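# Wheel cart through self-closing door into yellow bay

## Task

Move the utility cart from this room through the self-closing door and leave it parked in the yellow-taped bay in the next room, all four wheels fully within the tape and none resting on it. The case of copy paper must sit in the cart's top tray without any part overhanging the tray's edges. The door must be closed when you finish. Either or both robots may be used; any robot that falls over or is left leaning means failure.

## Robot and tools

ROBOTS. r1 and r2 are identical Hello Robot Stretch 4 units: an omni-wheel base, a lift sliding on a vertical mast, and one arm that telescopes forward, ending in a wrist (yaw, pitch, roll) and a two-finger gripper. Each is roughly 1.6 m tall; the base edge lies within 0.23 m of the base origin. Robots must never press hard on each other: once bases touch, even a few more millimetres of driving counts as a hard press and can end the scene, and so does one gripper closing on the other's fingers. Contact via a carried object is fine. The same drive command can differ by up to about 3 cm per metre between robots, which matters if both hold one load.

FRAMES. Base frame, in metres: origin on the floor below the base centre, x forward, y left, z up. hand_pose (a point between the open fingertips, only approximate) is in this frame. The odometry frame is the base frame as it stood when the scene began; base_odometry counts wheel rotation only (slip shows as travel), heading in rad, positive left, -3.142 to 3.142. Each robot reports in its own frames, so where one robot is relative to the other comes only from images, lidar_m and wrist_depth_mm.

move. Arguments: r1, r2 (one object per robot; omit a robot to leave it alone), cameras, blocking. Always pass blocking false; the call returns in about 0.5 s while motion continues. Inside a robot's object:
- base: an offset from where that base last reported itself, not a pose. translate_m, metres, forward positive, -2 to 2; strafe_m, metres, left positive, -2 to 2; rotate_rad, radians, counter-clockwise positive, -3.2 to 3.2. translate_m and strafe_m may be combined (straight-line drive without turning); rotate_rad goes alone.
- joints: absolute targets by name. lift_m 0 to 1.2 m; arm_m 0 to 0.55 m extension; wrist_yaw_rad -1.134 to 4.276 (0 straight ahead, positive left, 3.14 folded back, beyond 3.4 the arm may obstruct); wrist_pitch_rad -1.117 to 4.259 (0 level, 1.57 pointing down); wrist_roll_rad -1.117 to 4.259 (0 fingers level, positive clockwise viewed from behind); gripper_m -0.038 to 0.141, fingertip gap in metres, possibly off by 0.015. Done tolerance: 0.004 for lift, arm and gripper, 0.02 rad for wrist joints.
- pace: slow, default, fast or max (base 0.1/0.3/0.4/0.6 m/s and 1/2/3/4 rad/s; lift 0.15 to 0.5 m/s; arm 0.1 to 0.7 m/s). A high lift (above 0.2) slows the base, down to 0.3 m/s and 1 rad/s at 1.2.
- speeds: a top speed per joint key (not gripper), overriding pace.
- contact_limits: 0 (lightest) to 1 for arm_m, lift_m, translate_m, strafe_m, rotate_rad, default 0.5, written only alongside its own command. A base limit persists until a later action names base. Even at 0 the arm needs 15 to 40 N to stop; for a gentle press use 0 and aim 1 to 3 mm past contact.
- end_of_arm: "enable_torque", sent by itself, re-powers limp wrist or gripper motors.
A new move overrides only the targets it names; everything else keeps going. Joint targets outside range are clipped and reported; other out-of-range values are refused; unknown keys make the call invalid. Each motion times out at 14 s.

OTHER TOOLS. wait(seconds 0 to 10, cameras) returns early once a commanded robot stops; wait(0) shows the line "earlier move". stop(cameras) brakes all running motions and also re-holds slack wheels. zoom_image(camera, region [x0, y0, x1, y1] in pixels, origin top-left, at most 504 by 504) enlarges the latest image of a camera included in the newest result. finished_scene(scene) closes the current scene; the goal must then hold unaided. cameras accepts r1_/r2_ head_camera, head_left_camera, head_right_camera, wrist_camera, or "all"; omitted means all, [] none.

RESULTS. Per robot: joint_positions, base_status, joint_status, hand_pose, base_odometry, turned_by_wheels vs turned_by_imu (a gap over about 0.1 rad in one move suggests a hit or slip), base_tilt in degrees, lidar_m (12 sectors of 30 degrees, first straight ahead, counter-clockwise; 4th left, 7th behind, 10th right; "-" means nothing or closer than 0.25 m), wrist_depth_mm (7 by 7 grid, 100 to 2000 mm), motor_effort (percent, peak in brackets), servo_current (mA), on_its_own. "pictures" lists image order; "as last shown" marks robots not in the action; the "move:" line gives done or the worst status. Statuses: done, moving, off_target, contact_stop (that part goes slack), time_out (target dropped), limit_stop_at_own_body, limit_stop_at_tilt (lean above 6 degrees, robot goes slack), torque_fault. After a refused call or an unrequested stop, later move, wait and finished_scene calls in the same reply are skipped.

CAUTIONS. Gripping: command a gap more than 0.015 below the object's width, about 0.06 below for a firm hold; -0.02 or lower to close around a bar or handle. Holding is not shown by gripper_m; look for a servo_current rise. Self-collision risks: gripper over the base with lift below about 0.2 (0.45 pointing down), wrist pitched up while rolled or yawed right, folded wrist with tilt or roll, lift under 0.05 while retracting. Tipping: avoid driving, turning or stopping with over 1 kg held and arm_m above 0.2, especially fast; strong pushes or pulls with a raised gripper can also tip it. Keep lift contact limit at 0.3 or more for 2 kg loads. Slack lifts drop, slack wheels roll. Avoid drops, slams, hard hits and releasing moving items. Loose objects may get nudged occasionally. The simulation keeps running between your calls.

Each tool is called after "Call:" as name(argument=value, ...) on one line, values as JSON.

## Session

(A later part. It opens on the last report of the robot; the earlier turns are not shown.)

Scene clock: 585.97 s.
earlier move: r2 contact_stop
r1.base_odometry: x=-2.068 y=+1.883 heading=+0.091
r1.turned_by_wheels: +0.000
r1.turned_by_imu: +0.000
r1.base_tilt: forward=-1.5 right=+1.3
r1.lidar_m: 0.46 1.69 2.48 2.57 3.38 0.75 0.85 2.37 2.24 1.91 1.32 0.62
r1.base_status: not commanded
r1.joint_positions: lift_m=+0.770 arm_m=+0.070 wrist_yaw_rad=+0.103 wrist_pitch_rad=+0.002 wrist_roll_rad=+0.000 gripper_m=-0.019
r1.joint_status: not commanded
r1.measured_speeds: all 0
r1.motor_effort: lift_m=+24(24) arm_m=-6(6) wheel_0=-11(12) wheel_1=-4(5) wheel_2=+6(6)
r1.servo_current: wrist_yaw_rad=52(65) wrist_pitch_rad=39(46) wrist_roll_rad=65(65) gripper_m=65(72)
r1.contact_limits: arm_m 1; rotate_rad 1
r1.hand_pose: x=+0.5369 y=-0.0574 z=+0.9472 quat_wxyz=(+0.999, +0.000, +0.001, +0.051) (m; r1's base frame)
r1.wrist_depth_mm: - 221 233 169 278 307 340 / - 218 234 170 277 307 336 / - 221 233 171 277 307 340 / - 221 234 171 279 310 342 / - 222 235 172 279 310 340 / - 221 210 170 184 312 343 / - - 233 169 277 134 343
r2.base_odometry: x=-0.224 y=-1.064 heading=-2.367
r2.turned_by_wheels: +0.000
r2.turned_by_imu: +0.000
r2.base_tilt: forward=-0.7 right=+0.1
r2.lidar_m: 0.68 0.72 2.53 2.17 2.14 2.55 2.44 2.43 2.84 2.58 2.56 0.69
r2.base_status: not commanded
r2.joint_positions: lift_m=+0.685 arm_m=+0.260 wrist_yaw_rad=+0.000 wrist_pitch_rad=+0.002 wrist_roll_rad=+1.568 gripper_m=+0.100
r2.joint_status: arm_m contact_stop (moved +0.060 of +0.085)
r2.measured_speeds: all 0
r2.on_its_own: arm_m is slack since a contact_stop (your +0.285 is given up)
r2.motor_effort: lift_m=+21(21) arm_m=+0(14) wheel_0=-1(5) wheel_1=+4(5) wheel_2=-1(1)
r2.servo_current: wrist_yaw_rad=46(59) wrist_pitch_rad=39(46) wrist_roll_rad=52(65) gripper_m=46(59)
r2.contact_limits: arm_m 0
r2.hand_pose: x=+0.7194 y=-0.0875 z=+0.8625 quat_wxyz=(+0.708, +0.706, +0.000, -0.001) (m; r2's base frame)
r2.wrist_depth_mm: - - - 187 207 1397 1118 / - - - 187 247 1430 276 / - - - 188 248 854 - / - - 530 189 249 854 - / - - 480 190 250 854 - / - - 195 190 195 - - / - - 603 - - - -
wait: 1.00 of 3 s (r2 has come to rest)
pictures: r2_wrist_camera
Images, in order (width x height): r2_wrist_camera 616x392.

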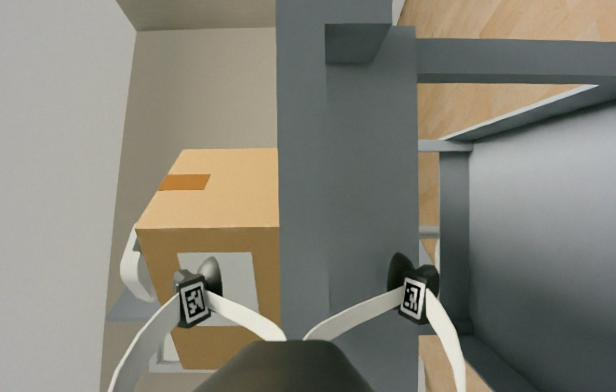

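Call:
move(blocking=false, r2={"joints":{"arm_m":0.25},"pace":"slow"}, cameras=[])

Call:
wait(seconds=1, cameras=[])

Call:
move(blocking=false, r2={"joints":{"gripper_m":-0.01}}, cameras=[])

Call:
wait(seconds=2, cameras=["r2_wrist_camera","r2_head_camera"])

Scene clock: 593.07 s.
move: r2 moving
r1: as last shown
r1.lidar_m: 0.47 1.72 2.51 2.59 3.41 0.75 0.86 2.33 2.22 1.89 1.30 0.61
r1.servo_current: wrist_yaw_rad=52(59) wrist_pitch_rad=46(46) wrist_roll_rad=52(59) gripper_m=65(65)
r1.contact_limits: arm_m 1; rotate_rad 1
r1.wrist_depth_mm: - 220 233 169 277 309 342 / - 218 234 170 277 307 334 / - 220 235 170 278 307 342 / - 222 234 171 281 309 342 / - 222 235 172 279 310 342 / - 223 210 170 185 312 345 / - - 233 169 277 134 347
r2.base_odometry: x=-0.224 y=-1.064 heading=-2.367
r2.turned_by_wheels: +0.000
r2.turned_by_imu: +0.000
r2.base_tilt: forward=-0.7 right=+0.1
r2.lidar_m: 0.67 0.72 2.53 2.16 2.12 2.55 2.41 2.45 2.83 2.56 2.58 0.70
r2.base_status: not commanded
r2.joint_positions: lift_m=+0.685 arm_m=+0.251 wrist_yaw_rad=+0.000 wrist_pitch_rad=+0.002 wrist_roll_rad=+1.568 gripper_m=+0.100
r2.joint_status: arm_m moving
r2.measured_speeds: translate_m=+0.000 strafe_m=+0.000 rotate_rad=+0.000 lift_m=+0.000 arm_m=-0.015 wrist_yaw_rad=+0.000 wrist_pitch_rad=+0.000 wrist_roll_rad=+0.000
r2.motor_effort: lift_m=+21(21) arm_m=-4(10) wheel_0=-2(2) wheel_1=+4(5) wheel_2=-1(1)
r2.servo_current: wrist_yaw_rad=59(59) wrist_pitch_rad=39(46) wrist_roll_rad=46(59) gripper_m=46(52)
r2.hand_pose: x=+0.7104 y=-0.0875 z=+0.8625 quat_wxyz=(+0.708, +0.706, +0.000, -0.001) (m; r2's base frame)
r2.wrist_depth_mm: - - - 194 227 1576 1138 / - - - 195 255 283 282 / - - - 196 257 854 - / - - 535 197 256 854 - / - - 488 197 257 866 - / - - 195 198 193 - - / - - 621 - 259 - -
pictures: none
No camera images: "cameras" was empty.

Scene clock: 593.50 s.
earlier move: r2 done
r1.base_odometry: x=-2.068 y=+1.883 heading=+0.091
r1.turned_by_wheels: +0.000
r1.turned_by_imu: +0.000
r1.base_tilt: forward=-1.5 right=+1.3
r1.lidar_m: 0.46 1.70 2.50 2.58 3.35 0.75 0.85 2.37 2.23 1.88 1.31 0.64
r1.base_status: not commanded
r1.joint_positions: lift_m=+0.770 arm_m=+0.070 wrist_yaw_rad=+0.103 wrist_pitch_rad=+0.002 wrist_roll_rad=+0.000 gripper_m=-0.019
r1.joint_status: not commanded
r1.measured_speeds: all 0
r1.motor_effort: lift_m=+24(24) arm_m=-6(6) wheel_0=-11(12) wheel_1=-5(5) wheel_2=+6(6)
r1.servo_current: wrist_yaw_rad=59(72) wrist_pitch_rad=46(52) wrist_roll_rad=52(59) gripper_m=59(65)
r1.contact_limits: arm_m 1; rotate_rad 1
r1.hand_pose: x=+0.5369 y=-0.0574 z=+0.9472 quat_wxyz=(+0.999, +0.000, +0.001, +0.051) (m; r1's base frame)
r1.wrist_depth_mm: - 220 233 170 278 307 342 / - 218 235 170 277 309 334 / - 221 233 171 278 307 340 / - 223 235 171 279 310 342 / - 222 234 171 281 310 342 / - 222 210 171 183 310 343 / - - 233 169 277 134 347
r2.base_odometry: x=-0.224 y=-1.064 heading=-2.367
r2.turned_by_wheels: +0.000
r2.turned_by_imu: +0.000
r2.base_tilt: forward=-0.7 right=+0.1
r2.lidar_m: 0.66 0.70 2.54 2.19 2.15 2.52 2.42 2.41 2.88 2.56 2.59 0.70
r2.base_status: not commanded
r2.joint_positions: lift_m=+0.685 arm_m=+0.250 wrist_yaw_rad=+0.000 wrist_pitch_rad=+0.002 wrist_roll_rad=+1.568 gripper_m=+0.100
r2.joint_status: all done
r2.measured_speeds: all 0
r2.motor_effort: lift_m=+21(21) arm_m=-7(11) wheel_0=-1(2) wheel_1=+4(5) wheel_2=-1(1)
r2.servo_current: wrist_yaw_rad=39(59) wrist_pitch_rad=46(46) wrist_roll_rad=46(59) gripper_m=59(59)
r2.hand_pose: x=+0.7095 y=-0.0875 z=+0.8625 quat_wxyz=(+0.708, +0.706, +0.000, -0.001) (m; r2's base frame)
r2.wrist_depth_mm: - - - 195 228 1537 1118 / - - - 196 257 285 282 / - - - 198 256 854 - / - - 535 198 258 842 - / - - 492 200 258 854 - / - - 195 200 195 - - / - - 627 - 260 - -
wait: 0.43 of 1 s (r2 has come to rest)
pictures: none
No camera images: "cameras" was empty.

Scene clock: 594.00 s.
move: r2 moving
r1: as last shown
r1.lidar_m: 0.47 1.69 2.51 2.58 3.39 0.76 0.86 2.37 2.23 1.88 1.32 0.63
r1.motor_effort: lift_m=+24(24) arm_m=-6(6) wheel_0=-11(11) wheel_1=-5(5) wheel_2=+6(6)
r1.servo_current: wrist_yaw_rad=33(59) wrist_pitch_rad=39(46) wrist_roll_rad=46(59) gripper_m=59(72)
r1.contact_limits: arm_m 1; rotate_rad 1
r1.wrist_depth_mm: - 220 233 169 277 306 340 / - 218 234 171 278 309 332 / - 221 234 170 279 307 342 / - 221 235 171 279 309 342 / - 222 235 172 281 309 342 / - 221 210 170 185 310 343 / - - 233 169 277 134 345
r2.base_odometry: x=-0.224 y=-1.064 heading=-2.367
r2.turned_by_wheels: +0.000
r2.turned_by_imu: +0.000
r2.base_tilt: forward=-0.6 right=+0.1
r2.lidar_m: 0.67 0.69 2.53 2.18 2.14 2.56 2.45 2.41 2.83 2.58 2.58 0.71
r2.base_status: not commanded
r2.joint_positions: lift_m=+0.685 arm_m=+0.250 wrist_yaw_rad=+0.000 wrist_pitch_rad=+0.002 wrist_roll_rad=+1.568 gripper_m=+0.083
r2.joint_status: gripper_m moving
r2.measured_speeds: all 0
r2.motor_effort: lift_m=+21(21) arm_m=-7(7) wheel_0=-1(2) wheel_1=+4(5) wheel_2=-1(1)
r2.servo_current: wrist_yaw_rad=39(59) wrist_pitch_rad=39(46) wrist_roll_rad=46(52) gripper_m=91(98)
r2.hand_pose: x=+0.7095 y=-0.0875 z=+0.8625 quat_wxyz=(+0.708, +0.706, +0.000, -0.001) (m; r2's base frame)
r2.wrist_depth_mm: - - - 195 228 1576 1098 / - - - 197 255 283 282 / - - - 197 255 866 - / - - 535 198 258 866 - / - - 496 198 258 866 - / - - 196 200 191 - - / - - 627 - 262 - -
pictures: none
No camera images: "cameras" was empty.

Scene clock: 595.37 s.
earlier move: r2 done
r1.base_odometry: x=-2.068 y=+1.883 heading=+0.091
r1.turned_by_wheels: +0.000
r1.turned_by_imu: +0.000
r1.base_tilt: forward=-1.5 right=+1.3
r1.lidar_m: 0.45 1.69 2.52 2.58 3.37 0.75 0.88 2.37 2.23 1.91 1.30 0.62
r1.base_status: not commanded
r1.joint_positions: lift_m=+0.770 arm_m=+0.070 wrist_yaw_rad=+0.103 wrist_pitch_rad=+0.002 wrist_roll_rad=+0.000 gripper_m=-0.019
r1.joint_status: not commanded
r1.measured_speeds: all 0
r1.motor_effort: lift_m=+24(24) arm_m=-6(6) wheel_0=-11(12) wheel_1=-4(5) wheel_2=+6(6)
r1.servo_current: wrist_yaw_rad=52(65) wrist_pitch_rad=39(52) wrist_roll_rad=59(59) gripper_m=59(72)
r1.contact_limits: arm_m 1; rotate_rad 1
r1.hand_pose: x=+0.5369 y=-0.0574 z=+0.9472 quat_wxyz=(+0.999, +0.000, +0.001, +0.051) (m; r1's base frame)
r1.wrist_depth_mm: - 220 233 169 277 307 340 / - 219 234 170 278 307 334 / - 221 233 170 278 310 340 / - 221 234 171 279 309 343 / - 222 234 172 279 309 343 / - 222 211 170 185 314 343 / - - 233 169 277 134 343
r2.base_odometry: x=-0.224 y=-1.064 heading=-2.367
r2.turned_by_wheels: +0.000
r2.turned_by_imu: +0.000
r2.base_tilt: forward=-0.7 right=+0.1
r2.lidar_m: 0.66 0.71 2.50 2.15 2.12 2.55 2.43 2.43 2.83 2.57 2.58 0.68
r2.base_status: not commanded
r2.joint_positions: lift_m=+0.685 arm_m=+0.250 wrist_yaw_rad=+0.001 wrist_pitch_rad=+0.002 wrist_roll_rad=+1.568 gripper_m=-0.008
r2.joint_status: all done
r2.measured_speeds: all 0
r2.motor_effort: lift_m=+21(21) arm_m=-7(7) wheel_0=-1(2) wheel_1=+4(5) wheel_2=-1(2)
r2.servo_current: wrist_yaw_rad=46(59) wrist_pitch_rad=46(46) wrist_roll_rad=59(65) gripper_m=124(228)
r2.hand_pose: x=+0.7096 y=-0.0870 z=+0.8625 quat_wxyz=(+0.708, +0.706, +0.001, +0.000) (m; r2's base frame)
r2.wrist_depth_mm: - - - 187 228 1397 1060 / - - - 189 248 1537 455 / - - - 190 249 854 - / - - 521 191 250 854 - / - - 500 192 252 866 - / - - 188 193 180 854 - / - - 621 - - - -
wait: 1.37 of 2 s (r2 has come to rest)
pictures: r2_head_camera, r2_wrist_camera
Images, in order (width x height): r2_head_camera 420x560, r2_wrist_camera 616x392.

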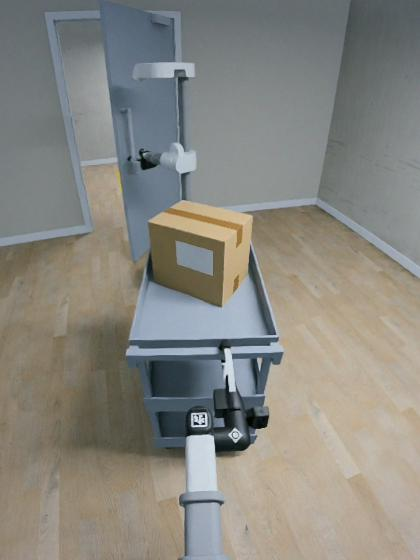

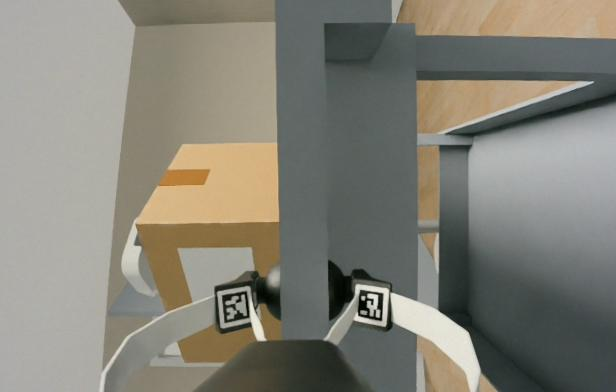

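Call:
move(blocking=false, r2={"base":{"translate_m":-0.6},"pace":"slow"}, cameras=[])

Call:
wait(seconds=8, cameras=["r2_wrist_camera","r2_head_camera","r1_head_left_camera"])

Scene clock: 600.57 s.
move: r2 moving
r1: as last shown
r1.base_tilt: forward=-1.6 right=+1.3
r1.lidar_m: 0.44 1.69 2.50 2.59 3.39 0.72 0.90 2.36 2.22 1.87 1.31 0.62
r1.motor_effort: lift_m=+24(24) arm_m=-6(6) wheel_0=-11(11) wheel_1=-5(5) wheel_2=+6(6)
r1.servo_current: wrist_yaw_rad=39(72) wrist_pitch_rad=39(46) wrist_roll_rad=52(65) gripper_m=59(65)
r1.contact_limits: arm_m 1; rotate_rad 1
r1.wrist_depth_mm: - 220 233 169 278 307 340 / - 218 234 170 277 309 336 / - 221 234 170 277 309 342 / - 221 235 171 279 310 342 / - 223 234 172 281 310 343 / - 221 210 170 184 312 342 / - - 232 169 277 134 343
r2.base_odometry: x=-0.215 y=-1.056 heading=-2.367
r2.turned_by_wheels: +0.000
r2.turned_by_imu: +0.001
r2.base_tilt: forward=-0.6 right=+0.1
r2.lidar_m: 0.68 0.68 2.50 2.15 2.15 2.56 2.40 2.42 2.82 2.58 2.57 0.71
r2.base_status: translate_m moving
r2.joint_positions: lift_m=+0.685 arm_m=+0.250 wrist_yaw_rad=+0.003 wrist_pitch_rad=+0.002 wrist_roll_rad=+1.568 gripper_m=-0.008
r2.joint_status: not commanded
r2.measured_speeds: translate_m=-0.048 strafe_m=+0.000 rotate_rad=+0.000 lift_m=+0.000 arm_m=+0.000 wrist_yaw_rad=+0.000 wrist_pitch_rad=+0.000 wrist_roll_rad=+0.000
r2.motor_effort: lift_m=+21(21) arm_m=-7(7) wheel_0=-1(5) wheel_1=-8(8) wheel_2=+14(15)
r2.servo_current: wrist_yaw_rad=46(52) wrist_pitch_rad=39(46) wrist_roll_rad=39(59) gripper_m=117(124)
r2.hand_pose: x=+0.7098 y=-0.0865 z=+0.8625 quat_wxyz=(+0.708, +0.706, +0.002, +0.001) (m; r2's base frame)
r2.wrist_depth_mm: - - - 187 229 1366 1060 / - - - 189 248 1499 410 / - - - 189 249 842 - / - - 521 191 251 854 - / - - 496 193 252 854 - / - - 188 194 180 - - / - - 627 - - - -
pictures: none
No camera images: "cameras" was empty.

Scene clock: 607.37 s.
earlier move: r2 done
r1.base_odometry: x=-2.068 y=+1.883 heading=+0.091
r1.turned_by_wheels: +0.000
r1.turned_by_imu: +0.000
r1.base_tilt: forward=-1.5 right=+1.3
r1.lidar_m: 0.46 1.70 2.51 2.54 3.40 1.37 3.44 2.35 2.22 1.87 1.30 0.63
r1.base_status: not commanded
r1.joint_positions: lift_m=+0.770 arm_m=+0.070 wrist_yaw_rad=+0.103 wrist_pitch_rad=+0.002 wrist_roll_rad=+0.000 gripper_m=-0.019
r1.joint_status: not commanded
r1.measured_speeds: all 0
r1.motor_effort: lift_m=+24(25) arm_m=-6(6) wheel_0=-11(12) wheel_1=-4(5) wheel_2=+6(6)
r1.servo_current: wrist_yaw_rad=46(78) wrist_pitch_rad=39(52) wrist_roll_rad=52(72) gripper_m=59(72)
r1.contact_limits: arm_m 1; rotate_rad 1
r1.hand_pose: x=+0.5369 y=-0.0574 z=+0.9472 quat_wxyz=(+0.999, +0.000, +0.001, +0.051) (m; r1's base frame)
r1.wrist_depth_mm: - 220 233 169 278 306 340 / - 219 234 170 277 307 334 / - 220 235 170 277 307 342 / - 221 235 170 279 307 342 / - 222 235 172 281 309 345 / - 222 210 169 184 310 342 / - - 234 169 277 134 345
r2.base_odometry: x=+0.205 y=-0.645 heading=-2.367
r2.turned_by_wheels: +0.000
r2.turned_by_imu: +0.004
r2.base_tilt: forward=-0.7 right=+0.1
r2.lidar_m: 0.66 0.69 2.36 2.00 1.99 2.19 1.85 1.88 2.17 2.71 2.72 0.72
r2.base_status: done
r2.joint_positions: lift_m=+0.685 arm_m=+0.250 wrist_yaw_rad=+0.004 wrist_pitch_rad=+0.002 wrist_roll_rad=+1.568 gripper_m=-0.008
r2.joint_status: not commanded
r2.measured_speeds: all 0
r2.motor_effort: lift_m=+21(21) arm_m=-7(7) wheel_0=+0(6) wheel_1=-2(8) wheel_2=+9(16)
r2.servo_current: wrist_yaw_rad=46(65) wrist_pitch_rad=46(46) wrist_roll_rad=46(59) gripper_m=124(130)
r2.hand_pose: x=+0.7098 y=-0.0863 z=+0.8625 quat_wxyz=(+0.708, +0.706, +0.002, +0.001) (m; r2's base frame)
r2.wrist_depth_mm: - - - 197 223 1537 1118 / - - - 196 256 270 268 / - - - 196 255 1618 - / - - 574 195 254 842 - / - - 488 193 254 854 - / - - 188 193 179 842 - / - - 597 - - - -
wait: 6.80 of 8 s (r2 has come to rest)
pictures: r1_head_left_camera, r2_head_camera, r2_wrist_camera
Images, in order (width x height): r1_head_left_camera 420x672, r2_head_camera 420x560, r2_wrist_camera 616x392.

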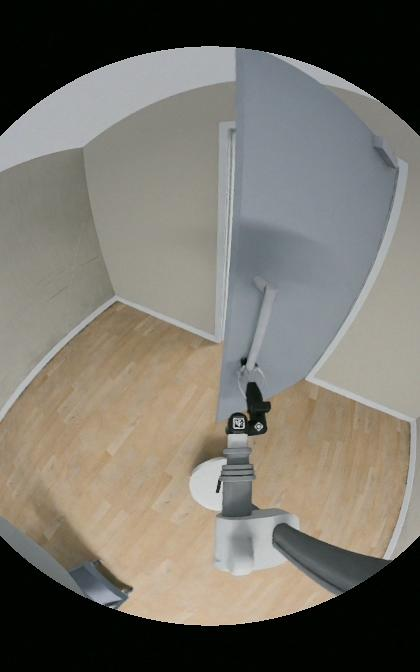

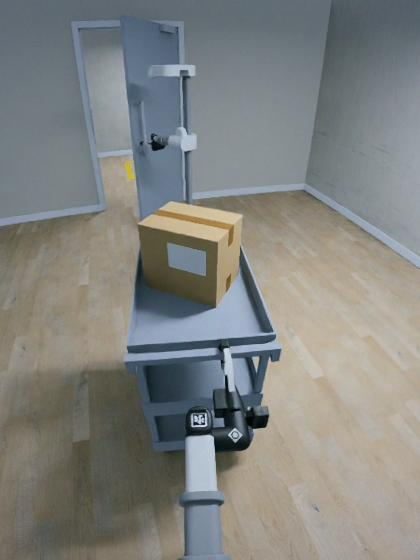

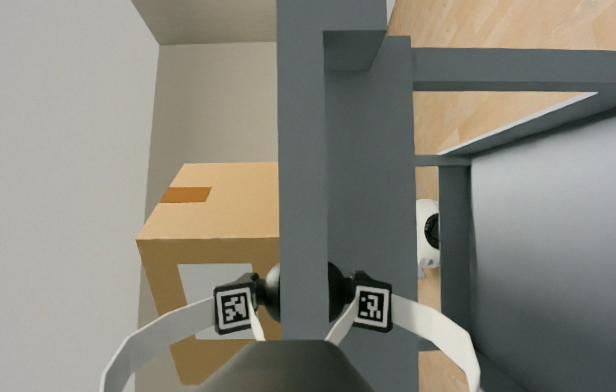

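Call:
move(blocking=false, r1={"base":{"translate_m":-0.107,"strafe_m":-0.109},"joints":{"wrist_yaw_rad":0.25},"speeds":{"wrist_yaw_rad":0.08},"pace":"slow","contact_limits":{"translate_m":1.0}}, cameras=[])

Call:
wait(seconds=3, cameras=["r1_wrist_camera","r1_head_left_camera"])

Scene clock: 624.83 s.
move: r1 moving
r1.base_odometry: x=-2.076 y=+1.873 heading=+0.091
r1.turned_by_wheels: +0.000
r1.turned_by_imu: +0.000
r1.base_tilt: forward=-1.6 right=+1.3
r1.lidar_m: 0.47 1.68 2.49 2.59 3.38 1.36 3.37 2.35 2.22 1.91 1.33 0.65
r1.base_status: translate_m moving; strafe_m moving
r1.joint_positions: lift_m=+0.770 arm_m=+0.070 wrist_yaw_rad=+0.132 wrist_pitch_rad=+0.002 wrist_roll_rad=+0.000 gripper_m=-0.019
r1.joint_status: wrist_yaw_rad moving
r1.measured_speeds: translate_m=-0.035 strafe_m=-0.035 rotate_rad=-0.002 lift_m=+0.000 arm_m=+0.000 wrist_yaw_rad=+0.080 wrist_pitch_rad=+0.000 wrist_roll_rad=+0.000
r1.motor_effort: lift_m=+24(24) arm_m=-6(6) wheel_0=-4(11) wheel_1=-12(12) wheel_2=+13(13)
r1.servo_current: wrist_yaw_rad=46(65) wrist_pitch_rad=39(52) wrist_roll_rad=52(59) gripper_m=59(65)
r1.contact_limits: arm_m 1; translate_m 1
r1.hand_pose: x=+0.5385 y=-0.0486 z=+0.9472 quat_wxyz=(+0.998, +0.000, +0.001, +0.066) (m; r1's base frame)
r1.wrist_depth_mm: - 221 234 170 277 307 338 / - 221 235 170 277 306 340 / - 222 234 171 278 307 340 / - 222 235 171 278 307 338 / - 222 235 172 278 309 340 / - 224 210 173 184 310 342 / - - 230 169 277 297 343
r2: as last shown
r2.turned_by_imu: +0.000
r2.lidar_m: 0.65 0.69 2.37 1.99 2.00 2.14 1.86 1.84 2.18 2.71 2.72 0.72
r2.motor_effort: lift_m=+21(21) arm_m=-7(7) wheel_0=+0(1) wheel_1=-2(3) wheel_2=+9(10)
r2.servo_current: wrist_yaw_rad=46(59) wrist_pitch_rad=46(46) wrist_roll_rad=46(59) gripper_m=111(117)
r2.wrist_depth_mm: - - - 197 224 1618 1118 / - - - 196 256 268 267 / - - - 195 255 1576 - / - - 564 195 254 854 - / - - 492 194 253 842 - / - - 188 193 179 854 - / - - 597 - - - -
pictures: none
No camera images: "cameras" was empty.

Scene clock: 627.10 s.
earlier move: r1 done
r1.base_odometry: x=-2.164 y=+1.765 heading=+0.091
r1.turned_by_wheels: +0.000
r1.turned_by_imu: -0.001
r1.base_tilt: forward=-1.5 right=+1.3
r1.lidar_m: 0.48 1.78 2.65 2.72 1.38 1.34 3.19 2.22 2.09 1.96 1.34 0.69
r1.base_status: done
r1.joint_positions: lift_m=+0.770 arm_m=+0.070 wrist_yaw_rad=+0.247 wrist_pitch_rad=+0.002 wrist_roll_rad=+0.000 gripper_m=-0.019
r1.joint_status: all done
r1.measured_speeds: all 0
r1.motor_effort: lift_m=+24(24) arm_m=-6(6) wheel_0=-2(11) wheel_1=-6(12) wheel_2=+8(13)
r1.servo_current: wrist_yaw_rad=39(85) wrist_pitch_rad=46(52) wrist_roll_rad=52(65) gripper_m=52(65)
r1.contact_limits: arm_m 1; translate_m 1
r1.hand_pose: x=+0.5421 y=-0.0142 z=+0.9472 quat_wxyz=(+0.992, +0.000, +0.001, +0.123) (m; r1's base frame)
r1.wrist_depth_mm: - - 234 168 271 296 324 / - - 235 169 273 300 327 / - - 234 170 273 300 325 / - - 236 170 273 300 327 / - - 236 171 276 301 327 / - - 211 171 186 301 327 / - - 235 168 273 290 329
r2.base_odometry: x=+0.205 y=-0.645 heading=-2.367
r2.turned_by_wheels: +0.000
r2.turned_by_imu: +0.000
r2.base_tilt: forward=-0.7 right=+0.0
r2.lidar_m: 0.65 0.68 2.32 1.99 1.98 2.15 1.85 1.86 2.18 2.72 2.73 0.72
r2.base_status: not commanded
r2.joint_positions: lift_m=+0.685 arm_m=+0.250 wrist_yaw_rad=+0.004 wrist_pitch_rad=+0.002 wrist_roll_rad=+1.568 gripper_m=-0.008
r2.joint_status: not commanded
r2.measured_speeds: all 0
r2.motor_effort: lift_m=+21(21) arm_m=-7(7) wheel_0=+0(1) wheel_1=-2(3) wheel_2=+9(10)
r2.servo_current: wrist_yaw_rad=52(59) wrist_pitch_rad=33(46) wrist_roll_rad=39(59) gripper_m=111(117)
r2.hand_pose: x=+0.7098 y=-0.0863 z=+0.8625 quat_wxyz=(+0.708, +0.706, +0.002, +0.001) (m; r2's base frame)
r2.wrist_depth_mm: - - - 197 224 1537 1098 / - - - 196 257 268 267 / - - - 195 255 1618 - / - - 564 195 254 854 - / - - 488 194 253 842 - / - - 189 192 179 854 - / - - 597 - - - -
wait: 2.27 of 3 s (r1 has come to rest)
pictures: r1_head_left_camera, r1_wrist_camera
Images, in order (width x height): r1_head_left_camera 420x672, r1_wrist_camera 616x392.

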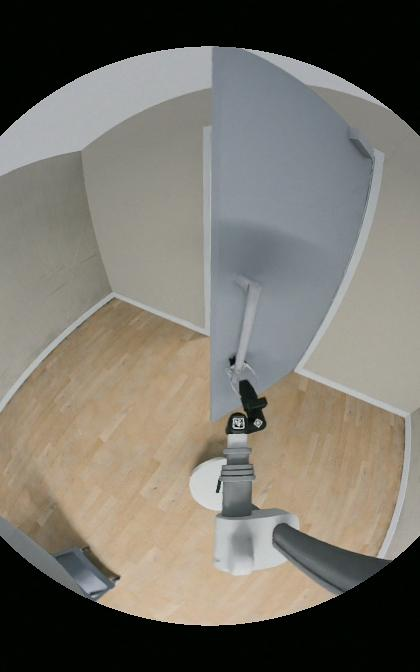

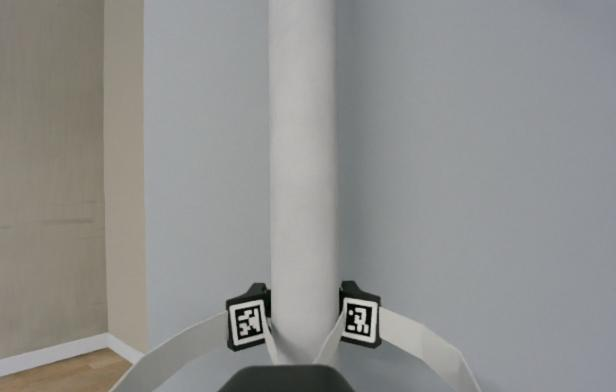

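Call:
move(blocking=false, r1={"base":{"translate_m":-0.107,"strafe_m":-0.109},"joints":{"wrist_yaw_rad":0.42},"speeds":{"wrist_yaw_rad":0.09},"pace":"slow","contact_limits":{"translate_m":1.0}}, cameras=[])

Call:
wait(seconds=3, cameras=["r1_wrist_camera","r1_head_left_camera"])

Call:
move(blocking=false, r1={"base":{"translate_m":-0.08,"strafe_m":-0.13},"joints":{"wrist_yaw_rad":0.58},"speeds":{"wrist_yaw_rad":0.09},"pace":"slow","contact_limits":{"translate_m":1.0}}, cameras=[])

Call:
wait(seconds=3, cameras=["r1_wrist_camera","r1_head_left_camera","r2_head_camera"])

Scene clock: 638.17 s.
move: r1 moving
r1.base_odometry: x=-2.172 y=+1.755 heading=+0.091
r1.turned_by_wheels: +0.000
r1.turned_by_imu: +0.000
r1.base_tilt: forward=-1.5 right=+1.3
r1.lidar_m: 0.46 1.75 2.65 2.72 1.36 1.34 3.18 2.19 2.08 1.97 1.37 0.69
r1.base_status: translate_m moving; strafe_m moving
r1.joint_positions: lift_m=+0.770 arm_m=+0.070 wrist_yaw_rad=+0.287 wrist_pitch_rad=+0.002 wrist_roll_rad=+0.000 gripper_m=-0.019
r1.joint_status: wrist_yaw_rad moving
r1.measured_speeds: translate_m=-0.035 strafe_m=-0.037 rotate_rad=+0.000 lift_m=+0.000 arm_m=+0.000 wrist_yaw_rad=+0.090 wrist_pitch_rad=+0.000 wrist_roll_rad=+0.000
r1.motor_effort: lift_m=+24(24) arm_m=-6(6) wheel_0=-2(4) wheel_1=-11(12) wheel_2=+12(14)
r1.servo_current: wrist_yaw_rad=46(65) wrist_pitch_rad=39(46) wrist_roll_rad=33(59) gripper_m=59(65)
r1.contact_limits: arm_m 1; translate_m 1
r1.hand_pose: x=+0.5424 y=-0.0023 z=+0.9472 quat_wxyz=(+0.990, +0.000, +0.001, +0.143) (m; r1's base frame)
r1.wrist_depth_mm: - - 234 168 273 300 324 / - - 235 169 273 298 324 / - - 235 169 273 297 327 / - - 236 170 274 300 327 / - - 235 171 277 300 327 / - - 210 171 185 301 329 / - - 234 168 273 291 329
r2: as last shown
r2.base_tilt: forward=-0.6 right=+0.1
r2.lidar_m: 0.64 0.68 2.35 1.99 2.01 2.15 1.86 1.85 2.18 2.71 2.71 0.72
r2.motor_effort: lift_m=+21(21) arm_m=-7(7) wheel_0=+0(0) wheel_1=-2(3) wheel_2=+9(10)
r2.servo_current: wrist_yaw_rad=52(52) wrist_pitch_rad=39(46) wrist_roll_rad=39(52) gripper_m=111(117)
r2.wrist_depth_mm: - - - 197 223 1576 1118 / - - - 196 255 271 268 / - - - 195 255 1618 - / - - 564 195 254 842 - / - - 488 193 253 842 - / - - 188 193 179 842 - / - - 597 - - - -
pictures: none
No camera images: "cameras" was empty.

Scene clock: 640.43 s.
earlier move: r1 off_target
r1.base_odometry: x=-2.260 y=+1.647 heading=+0.090
r1.turned_by_wheels: -0.001
r1.turned_by_imu: -0.003
r1.base_tilt: forward=-1.6 right=+1.3
r1.lidar_m: 0.49 1.81 2.79 2.87 1.35 1.34 2.95 2.07 1.93 2.00 1.42 0.78
r1.base_status: done
r1.joint_positions: lift_m=+0.770 arm_m=+0.070 wrist_yaw_rad=+0.400 wrist_pitch_rad=+0.002 wrist_roll_rad=+0.000 gripper_m=-0.019
r1.joint_status: wrist_yaw_rad off_target (ended at +0.400, target +0.420)
r1.measured_speeds: all 0
r1.on_its_own: wrist_yaw_rad is at rest, and its servo_current (124 mA) is outside its rest range (0 to 104 mA)
r1.motor_effort: lift_m=+24(24) arm_m=-6(6) wheel_0=-8(12) wheel_1=-9(13) wheel_2=+8(14)
r1.servo_current: wrist_yaw_rad=124(137) wrist_pitch_rad=46(52) wrist_roll_rad=46(59) gripper_m=59(72)
r1.contact_limits: arm_m 1; translate_m 1
r1.hand_pose: x=+0.5408 y=+0.0317 z=+0.9472 quat_wxyz=(+0.980, +0.000, +0.001, +0.199) (m; r1's base frame)
r1.wrist_depth_mm: - - 231 168 278 306 340 / - - 231 168 279 307 338 / - - 233 169 277 306 340 / - - 231 169 281 307 338 / - - 232 170 281 307 340 / - - 225 171 185 309 340 / - - 182 168 278 141 343
r2.base_odometry: x=+0.205 y=-0.645 heading=-2.367
r2.turned_by_wheels: +0.000
r2.turned_by_imu: +0.000
r2.base_tilt: forward=-0.7 right=+0.0
r2.lidar_m: 0.66 0.68 2.32 2.00 1.99 2.17 1.87 1.86 2.18 2.72 2.72 0.73
r2.base_status: not commanded
r2.joint_positions: lift_m=+0.685 arm_m=+0.250 wrist_yaw_rad=+0.004 wrist_pitch_rad=+0.002 wrist_roll_rad=+1.568 gripper_m=-0.008
r2.joint_status: not commanded
r2.measured_speeds: all 0
r2.motor_effort: lift_m=+21(21) arm_m=-7(7) wheel_0=+0(1) wheel_1=-2(3) wheel_2=+9(10)
r2.servo_current: wrist_yaw_rad=46(65) wrist_pitch_rad=39(46) wrist_roll_rad=52(59) gripper_m=111(117)
r2.hand_pose: x=+0.7098 y=-0.0863 z=+0.8625 quat_wxyz=(+0.708, +0.706, +0.002, +0.001) (m; r2's base frame)
r2.wrist_depth_mm: - - - 197 224 1537 1098 / - - - 196 257 268 267 / - - - 195 254 1661 - / - - 569 194 254 854 - / - - 484 194 253 866 - / - - 188 193 179 842 - / - - 591 - - - -
wait: 2.27 of 3 s (r1 has come to rest)
pictures: r1_head_left_camera, r1_wrist_camera
Images, in order (width x height): r1_head_left_camera 420x672, r1_wrist_camera 616x392.

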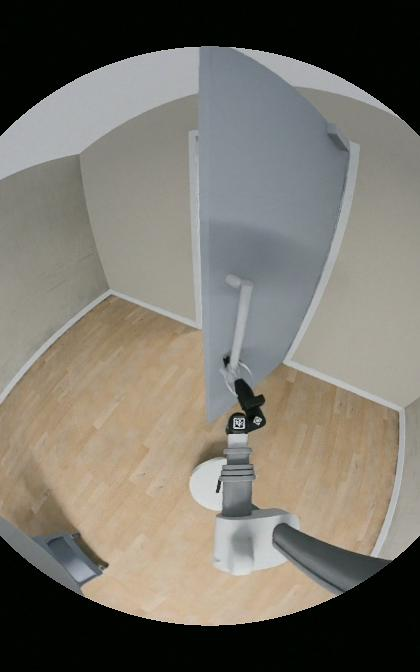

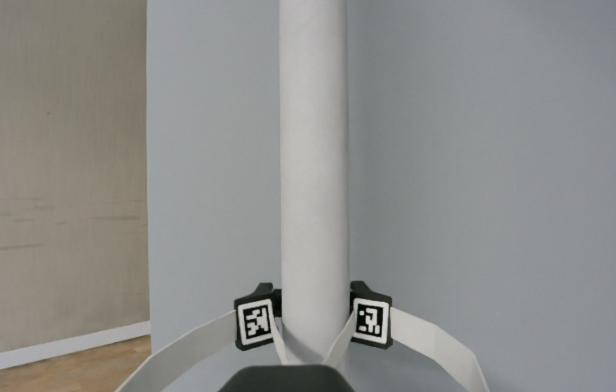

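Scene clock: 640.93 s.
move: r1 moving
r1.base_odometry: x=-2.266 y=+1.636 heading=+0.090
r1.turned_by_wheels: +0.000
r1.turned_by_imu: -0.031
r1.base_tilt: forward=-1.5 right=+1.2
r1.lidar_m: 0.46 1.77 2.79 2.85 1.35 1.34 3.07 2.08 1.92 1.98 1.43 0.80
r1.base_status: translate_m moving; strafe_m moving
r1.joint_positions: lift_m=+0.770 arm_m=+0.070 wrist_yaw_rad=+0.444 wrist_pitch_rad=+0.002 wrist_roll_rad=+0.000 gripper_m=-0.019
r1.joint_status: wrist_yaw_rad moving
r1.measured_speeds: translate_m=-0.026 strafe_m=-0.041 rotate_rad=-0.001 lift_m=+0.000 arm_m=+0.000 wrist_yaw_rad=+0.116 wrist_pitch_rad=+0.000 wrist_roll_rad=+0.000
r1.motor_effort: lift_m=+24(24) arm_m=-6(6) wheel_0=-3(8) wheel_1=-11(13) wheel_2=+12(13)
r1.servo_current: wrist_yaw_rad=72(150) wrist_pitch_rad=39(46) wrist_roll_rad=39(59) gripper_m=59(72)
r1.contact_limits: arm_m 1; translate_m 1
r1.hand_pose: x=+0.5391 y=+0.0450 z=+0.9472 quat_wxyz=(+0.975, +0.000, +0.001, +0.220) (m; r1's base frame)
r1.wrist_depth_mm: - - 233 169 276 303 332 / - - 233 170 279 303 334 / - - 233 170 276 304 332 / - - 234 171 281 306 334 / - - 235 171 278 306 332 / - - 227 171 185 304 338 / - - 230 168 278 294 340
r2: as last shown
r2.base_tilt: forward=-0.7 right=+0.1
r2.lidar_m: 0.64 0.67 2.36 1.98 1.99 2.16 1.86 1.86 2.19 2.72 2.73 0.72
r2.motor_effort: lift_m=+21(21) arm_m=-7(7) wheel_0=+0(1) wheel_1=-2(3) wheel_2=+10(10)
r2.servo_current: wrist_yaw_rad=65(65) wrist_pitch_rad=39(46) wrist_roll_rad=39(59) gripper_m=111(117)
r2.wrist_depth_mm: - - - 197 223 1576 1118 / - - - 196 257 268 266 / - - - 195 255 1618 - / - - 564 195 254 842 - / - - 488 193 252 842 - / - - 187 193 179 842 - / - - 603 - - - -
pictures: none
No camera images: "cameras" was empty.

Scene clock: 643.23 s.
earlier move: r1 done
r1.base_odometry: x=-2.328 y=+1.510 heading=+0.090
r1.turned_by_wheels: +0.000
r1.turned_by_imu: -0.009
r1.base_tilt: forward=-1.5 right=+1.3
r1.lidar_m: 0.45 0.46 2.93 2.99 1.38 1.34 2.85 1.93 1.80 1.84 1.45 1.01
r1.base_status: done
r1.joint_positions: lift_m=+0.770 arm_m=+0.070 wrist_yaw_rad=+0.562 wrist_pitch_rad=+0.002 wrist_roll_rad=+0.000 gripper_m=-0.019
r1.joint_status: all done
r1.measured_speeds: all 0
r1.motor_effort: lift_m=+24(25) arm_m=-6(6) wheel_0=-4(8) wheel_1=-9(18) wheel_2=+10(14)
r1.servo_current: wrist_yaw_rad=85(150) wrist_pitch_rad=52(52) wrist_roll_rad=46(65) gripper_m=59(72)
r1.contact_limits: arm_m 1; translate_m 1
r1.hand_pose: x=+0.5317 y=+0.0798 z=+0.9472 quat_wxyz=(+0.961, +0.000, +0.001, +0.277) (m; r1's base frame)
r1.wrist_depth_mm: - - 230 169 278 306 340 / - - 233 169 278 306 340 / - - 233 169 278 306 340 / - - 233 170 282 307 342 / - - 233 170 282 310 342 / - - 226 171 183 309 343 / - - 229 163 279 297 345
r2.base_odometry: x=+0.205 y=-0.645 heading=-2.367
r2.turned_by_wheels: +0.000
r2.turned_by_imu: +0.000
r2.base_tilt: forward=-0.7 right=+0.1
r2.lidar_m: 0.65 0.69 2.37 1.99 1.99 2.14 1.85 1.84 2.16 2.73 2.72 0.72
r2.base_status: not commanded
r2.joint_positions: lift_m=+0.685 arm_m=+0.250 wrist_yaw_rad=+0.004 wrist_pitch_rad=+0.002 wrist_roll_rad=+1.568 gripper_m=-0.008
r2.joint_status: not commanded
r2.measured_speeds: all 0
r2.motor_effort: lift_m=+21(21) arm_m=-7(7) wheel_0=+0(1) wheel_1=-2(3) wheel_2=+9(10)
r2.servo_current: wrist_yaw_rad=52(65) wrist_pitch_rad=46(46) wrist_roll_rad=46(59) gripper_m=117(117)
r2.hand_pose: x=+0.7098 y=-0.0863 z=+0.8625 quat_wxyz=(+0.708, +0.706, +0.002, +0.001) (m; r2's base frame)
r2.wrist_depth_mm: - - - 196 222 1537 1098 / - - - 196 255 271 268 / - - - 195 255 1576 - / - - 564 194 255 842 - / - - 488 193 253 854 - / - - 188 193 179 842 - / - - 597 - - - -
wait: 2.30 of 3 s (r1 has come to rest)
pictures: r1_head_left_camera, r1_wrist_camera, r2_head_camera
Images, in order (width x height): r1_head_left_camera 420x672, r1_wrist_camera 616x392, r2_head_camera 420x560.

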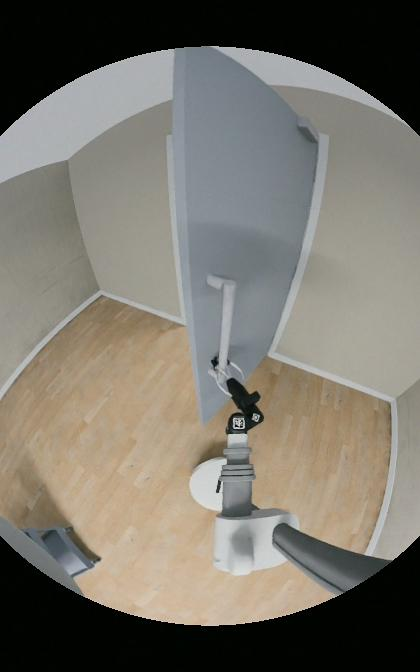

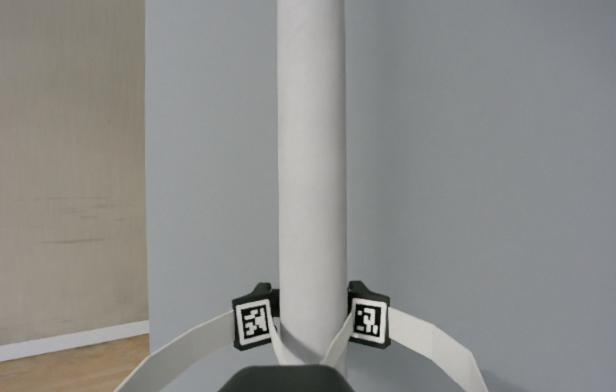

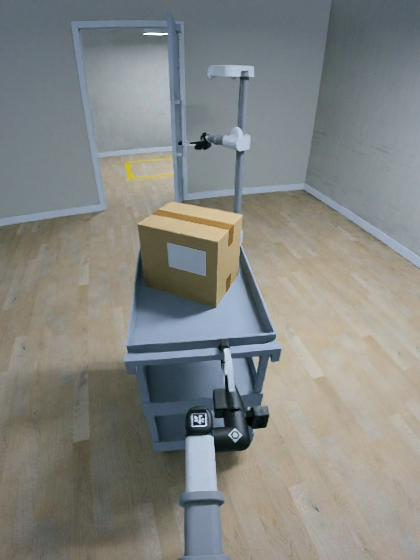

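Call:
move(blocking=false, r1={"base":{"translate_m":-0.075,"strafe_m":-0.15},"joints":{"wrist_yaw_rad":0.75},"speeds":{"wrist_yaw_rad":0.1},"pace":"slow","contact_limits":{"translate_m":1.0}}, cameras=[])

Call:
wait(seconds=3, cameras=["r1_wrist_camera","r1_head_left_camera"])

Call:
move(blocking=false, r1={"base":{"translate_m":-0.045,"strafe_m":-0.13},"joints":{"wrist_yaw_rad":0.88},"speeds":{"wrist_yaw_rad":0.1},"pace":"slow","contact_limits":{"translate_m":0.7}}, cameras=[])

Call:
wait(seconds=3, cameras=["r1_wrist_camera","r1_head_left_camera","r2_head_camera","r2_head_left_camera"])

Scene clock: 652.27 s.
move: r1 moving
r1.base_odometry: x=-2.332 y=+1.499 heading=+0.090
r1.turned_by_wheels: +0.000
r1.turned_by_imu: -0.012
r1.base_tilt: forward=-1.5 right=+1.3
r1.lidar_m: 0.47 0.49 2.93 3.00 1.37 1.32 2.89 1.94 1.79 1.83 1.47 1.06
r1.base_status: translate_m moving; strafe_m moving
r1.joint_positions: lift_m=+0.770 arm_m=+0.070 wrist_yaw_rad=+0.601 wrist_pitch_rad=+0.002 wrist_roll_rad=+0.000 gripper_m=-0.019
r1.joint_status: wrist_yaw_rad moving
r1.measured_speeds: translate_m=-0.022 strafe_m=-0.042 rotate_rad=-0.001 lift_m=+0.000 arm_m=+0.000 wrist_yaw_rad=+0.106 wrist_pitch_rad=+0.000 wrist_roll_rad=+0.000
r1.motor_effort: lift_m=+24(24) arm_m=-6(6) wheel_0=-4(6) wheel_1=-13(13) wheel_2=+12(13)
r1.servo_current: wrist_yaw_rad=143(156) wrist_pitch_rad=46(46) wrist_roll_rad=52(65) gripper_m=59(65)
r1.contact_limits: arm_m 1; translate_m 1
r1.hand_pose: x=+0.5284 y=+0.0910 z=+0.9472 quat_wxyz=(+0.955, +0.000, +0.001, +0.296) (m; r1's base frame)
r1.wrist_depth_mm: - - 232 168 277 301 330 / - - 232 169 274 300 332 / - - 233 169 274 301 334 / - - 233 170 278 303 332 / - - 234 170 279 304 332 / - - 226 172 185 306 336 / - - 182 168 277 142 334
r2: as last shown
r2.lidar_m: 0.63 0.69 2.35 2.01 1.97 2.17 1.86 1.86 2.18 2.74 2.73 0.70
r2.motor_effort: lift_m=+21(21) arm_m=-7(7) wheel_0=+0(0) wheel_1=-2(3) wheel_2=+10(10)
r2.servo_current: wrist_yaw_rad=59(59) wrist_pitch_rad=46(46) wrist_roll_rad=46(59) gripper_m=111(117)
r2.wrist_depth_mm: - - - 197 224 1537 1138 / - - - 196 257 268 266 / - - - 195 255 1618 - / - - 564 195 254 854 - / - - 488 194 252 854 - / - - 189 193 179 842 - / - - 591 - - - -
pictures: none
No camera images: "cameras" was empty.

Scene clock: 654.73 s.
earlier move: r1 off_target
r1.base_odometry: x=-2.388 y=+1.354 heading=+0.090
r1.turned_by_wheels: +0.000
r1.turned_by_imu: -0.050
r1.base_tilt: forward=-1.5 right=+1.3
r1.lidar_m: 0.47 0.47 3.06 3.11 1.41 1.40 2.87 1.83 1.65 1.66 1.50 1.35
r1.base_status: done
r1.joint_positions: lift_m=+0.770 arm_m=+0.070 wrist_yaw_rad=+0.727 wrist_pitch_rad=+0.002 wrist_roll_rad=+0.000 gripper_m=-0.019
r1.joint_status: wrist_yaw_rad off_target (ended at +0.727, target +0.750)
r1.measured_speeds: all 0
r1.on_its_own: wrist_yaw_rad is at rest, and its servo_current (130 mA) is outside its rest range (0 to 104 mA)
r1.motor_effort: lift_m=+24(25) arm_m=-6(6) wheel_0=-5(8) wheel_1=-11(19) wheel_2=+10(14)
r1.servo_current: wrist_yaw_rad=130(202) wrist_pitch_rad=39(52) wrist_roll_rad=59(65) gripper_m=65(65)
r1.contact_limits: arm_m 1; translate_m 1
r1.hand_pose: x=+0.5147 y=+0.1263 z=+0.9472 quat_wxyz=(+0.935, +0.000, +0.001, +0.355) (m; r1's base frame)
r1.wrist_depth_mm: - - 230 170 285 319 359 / - - 229 171 285 317 355 / - - 230 171 282 315 357 / - - 230 172 287 317 357 / - - 231 172 281 319 362 / - - 222 173 182 320 359 / - - 182 169 285 145 362
r2.base_odometry: x=+0.205 y=-0.645 heading=-2.367
r2.turned_by_wheels: +0.000
r2.turned_by_imu: +0.000
r2.base_tilt: forward=-0.7 right=+0.1
r2.lidar_m: 0.66 0.69 2.34 1.97 1.98 2.16 1.87 1.87 2.18 2.72 2.73 0.71
r2.base_status: not commanded
r2.joint_positions: lift_m=+0.685 arm_m=+0.250 wrist_yaw_rad=+0.004 wrist_pitch_rad=+0.002 wrist_roll_rad=+1.568 gripper_m=-0.008
r2.joint_status: not commanded
r2.measured_speeds: all 0
r2.motor_effort: lift_m=+21(21) arm_m=-7(7) wheel_0=+0(1) wheel_1=-2(3) wheel_2=+9(10)
r2.servo_current: wrist_yaw_rad=46(65) wrist_pitch_rad=39(46) wrist_roll_rad=52(59) gripper_m=117(117)
r2.hand_pose: x=+0.7098 y=-0.0863 z=+0.8625 quat_wxyz=(+0.708, +0.706, +0.002, +0.001) (m; r2's base frame)
r2.wrist_depth_mm: - - - 196 224 1576 1098 / - - - 196 256 268 267 / - - - 195 255 1618 - / - - 564 194 254 866 - / - - 484 194 253 842 - / - - 188 193 179 831 - / - - 597 - - - -
wait: 2.47 of 3 s (r1 has come to rest)
pictures: r1_head_left_camera, r1_wrist_camera
Images, in order (width x height): r1_head_left_camera 420x672, r1_wrist_camera 616x392.

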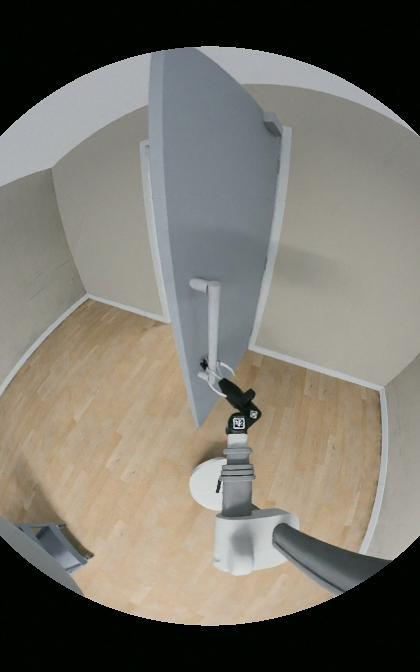

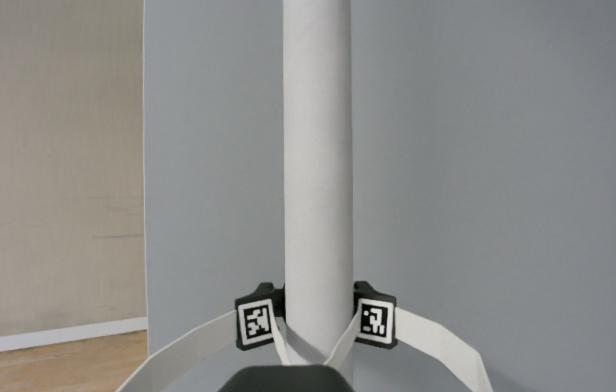

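Scene clock: 655.23 s.
move: r1 moving
r1.base_odometry: x=-2.392 y=+1.342 heading=+0.089
r1.turned_by_wheels: +0.000
r1.turned_by_imu: -0.024
r1.base_tilt: forward=-1.5 right=+1.3
r1.lidar_m: 0.45 0.47 3.07 3.10 1.42 1.40 2.97 1.85 1.64 1.64 1.51 1.35
r1.base_status: translate_m moving; strafe_m moving
r1.joint_positions: lift_m=+0.770 arm_m=+0.070 wrist_yaw_rad=+0.768 wrist_pitch_rad=+0.002 wrist_roll_rad=+0.000 gripper_m=-0.019
r1.joint_status: wrist_yaw_rad moving
r1.measured_speeds: translate_m=-0.016 strafe_m=-0.042 rotate_rad=-0.002 lift_m=+0.000 arm_m=+0.000 wrist_yaw_rad=+0.105 wrist_pitch_rad=+0.000 wrist_roll_rad=+0.000
r1.motor_effort: lift_m=+24(25) arm_m=-6(6) wheel_0=+1(7) wheel_1=-16(16) wheel_2=+12(13)
r1.servo_current: wrist_yaw_rad=156(195) wrist_pitch_rad=52(52) wrist_roll_rad=46(59) gripper_m=65(65)
r1.contact_limits: arm_m 1; translate_m 0.7
r1.hand_pose: x=+0.5093 y=+0.1375 z=+0.9472 quat_wxyz=(+0.927, +0.000, +0.001, +0.375) (m; r1's base frame)
r1.wrist_depth_mm: - - 229 169 283 314 353 / - - 230 171 283 314 355 / - - 231 171 279 314 353 / - - 231 172 286 314 355 / - - 231 173 281 314 355 / - - 223 173 183 317 355 / - - 182 169 282 144 357
r2: as last shown
r2.lidar_m: 0.66 0.69 2.35 1.98 2.01 2.16 1.85 1.86 2.16 2.72 2.72 0.69
r2.servo_current: wrist_yaw_rad=46(65) wrist_pitch_rad=46(46) wrist_roll_rad=46(59) gripper_m=117(117)
r2.wrist_depth_mm: - - - 197 224 1576 1098 / - - - 196 256 267 268 / - - - 196 255 1576 - / - - 569 195 254 854 - / - - 488 193 253 842 - / - - 188 193 179 842 - / - - 597 - - - -
pictures: none
No camera images: "cameras" was empty.

Scene clock: 657.37 s.
earlier move: r1 off_target
r1.base_odometry: x=-2.421 y=+1.221 heading=+0.089
r1.turned_by_wheels: +0.000
r1.turned_by_imu: -0.053
r1.base_tilt: forward=-1.5 right=+1.3
r1.lidar_m: 0.47 0.46 2.89 3.18 1.48 1.44 3.01 1.80 1.51 1.53 1.53 1.35
r1.base_status: done
r1.joint_positions: lift_m=+0.770 arm_m=+0.070 wrist_yaw_rad=+0.858 wrist_pitch_rad=+0.002 wrist_roll_rad=+0.000 gripper_m=-0.019
r1.joint_status: wrist_yaw_rad off_target (ended at +0.858, target +0.880)
r1.measured_speeds: all 0
r1.on_its_own: wrist_yaw_rad is at rest, and its servo_current (130 mA) is outside its rest range (0 to 104 mA)
r1.motor_effort: lift_m=+24(25) arm_m=-6(6) wheel_0=-4(7) wheel_1=-11(22) wheel_2=+13(16)
r1.servo_current: wrist_yaw_rad=130(241) wrist_pitch_rad=46(52) wrist_roll_rad=46(65) gripper_m=65(65)
r1.contact_limits: arm_m 1; translate_m 0.7
r1.hand_pose: x=+0.4959 y=+0.1609 z=+0.9472 quat_wxyz=(+0.909, +0.000, +0.001, +0.416) (m; r1's base frame)
r1.wrist_depth_mm: - - 226 171 294 334 392 / - - 227 171 294 334 392 / - - 228 172 296 336 389 / - - 228 172 294 336 392 / - - 228 172 296 336 389 / - - 219 172 181 336 392 / - - 182 170 293 317 394
r2.base_odometry: x=+0.205 y=-0.645 heading=-2.367
r2.turned_by_wheels: +0.000
r2.turned_by_imu: +0.000
r2.base_tilt: forward=-0.6 right=+0.0
r2.lidar_m: 0.65 0.66 2.35 1.98 2.00 2.14 1.83 1.86 2.18 2.73 2.72 0.71
r2.base_status: not commanded
r2.joint_positions: lift_m=+0.685 arm_m=+0.250 wrist_yaw_rad=+0.004 wrist_pitch_rad=+0.002 wrist_roll_rad=+1.568 gripper_m=-0.008
r2.joint_status: not commanded
r2.measured_speeds: all 0
r2.motor_effort: lift_m=+21(21) arm_m=-7(7) wheel_0=+0(1) wheel_1=-3(3) wheel_2=+10(10)
r2.servo_current: wrist_yaw_rad=46(65) wrist_pitch_rad=33(46) wrist_roll_rad=46(59) gripper_m=111(124)
r2.hand_pose: x=+0.7098 y=-0.0863 z=+0.8625 quat_wxyz=(+0.708, +0.706, +0.002, +0.001) (m; r2's base frame)
r2.wrist_depth_mm: - - - 198 224 1576 1118 / - - - 196 257 270 267 / - - - 195 255 1618 - / - - 569 194 253 854 - / - - 488 193 253 842 - / - - 188 193 179 842 - / - - 597 - - - -
wait: 2.13 of 3 s (r1 has come to rest)
pictures: r1_head_left_camera, r1_wrist_camera, r2_head_camera, r2_head_left_camera
Images, in order (width x height): r1_head_left_camera 420x672, r1_wrist_camera 616x392, r2_head_camera 420x560, r2_head_left_camera 420x672.

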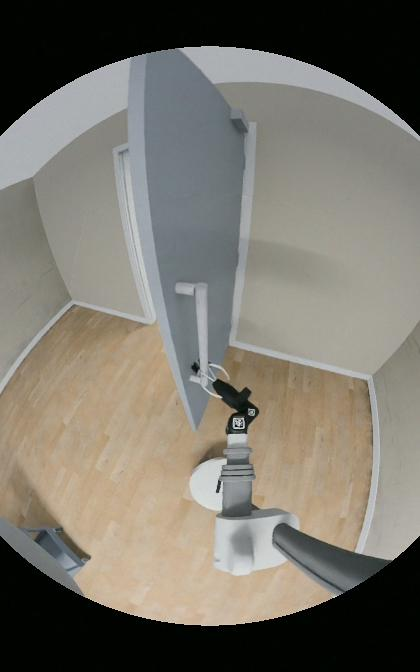

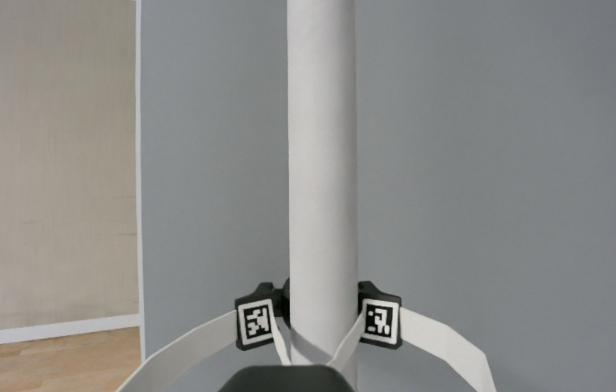

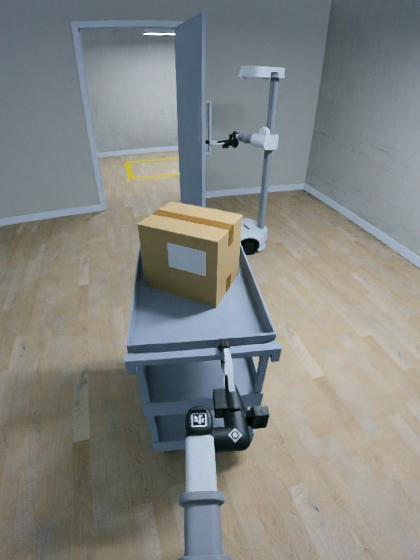

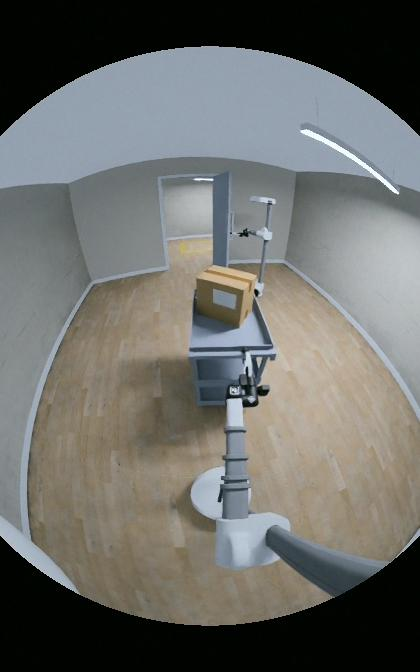

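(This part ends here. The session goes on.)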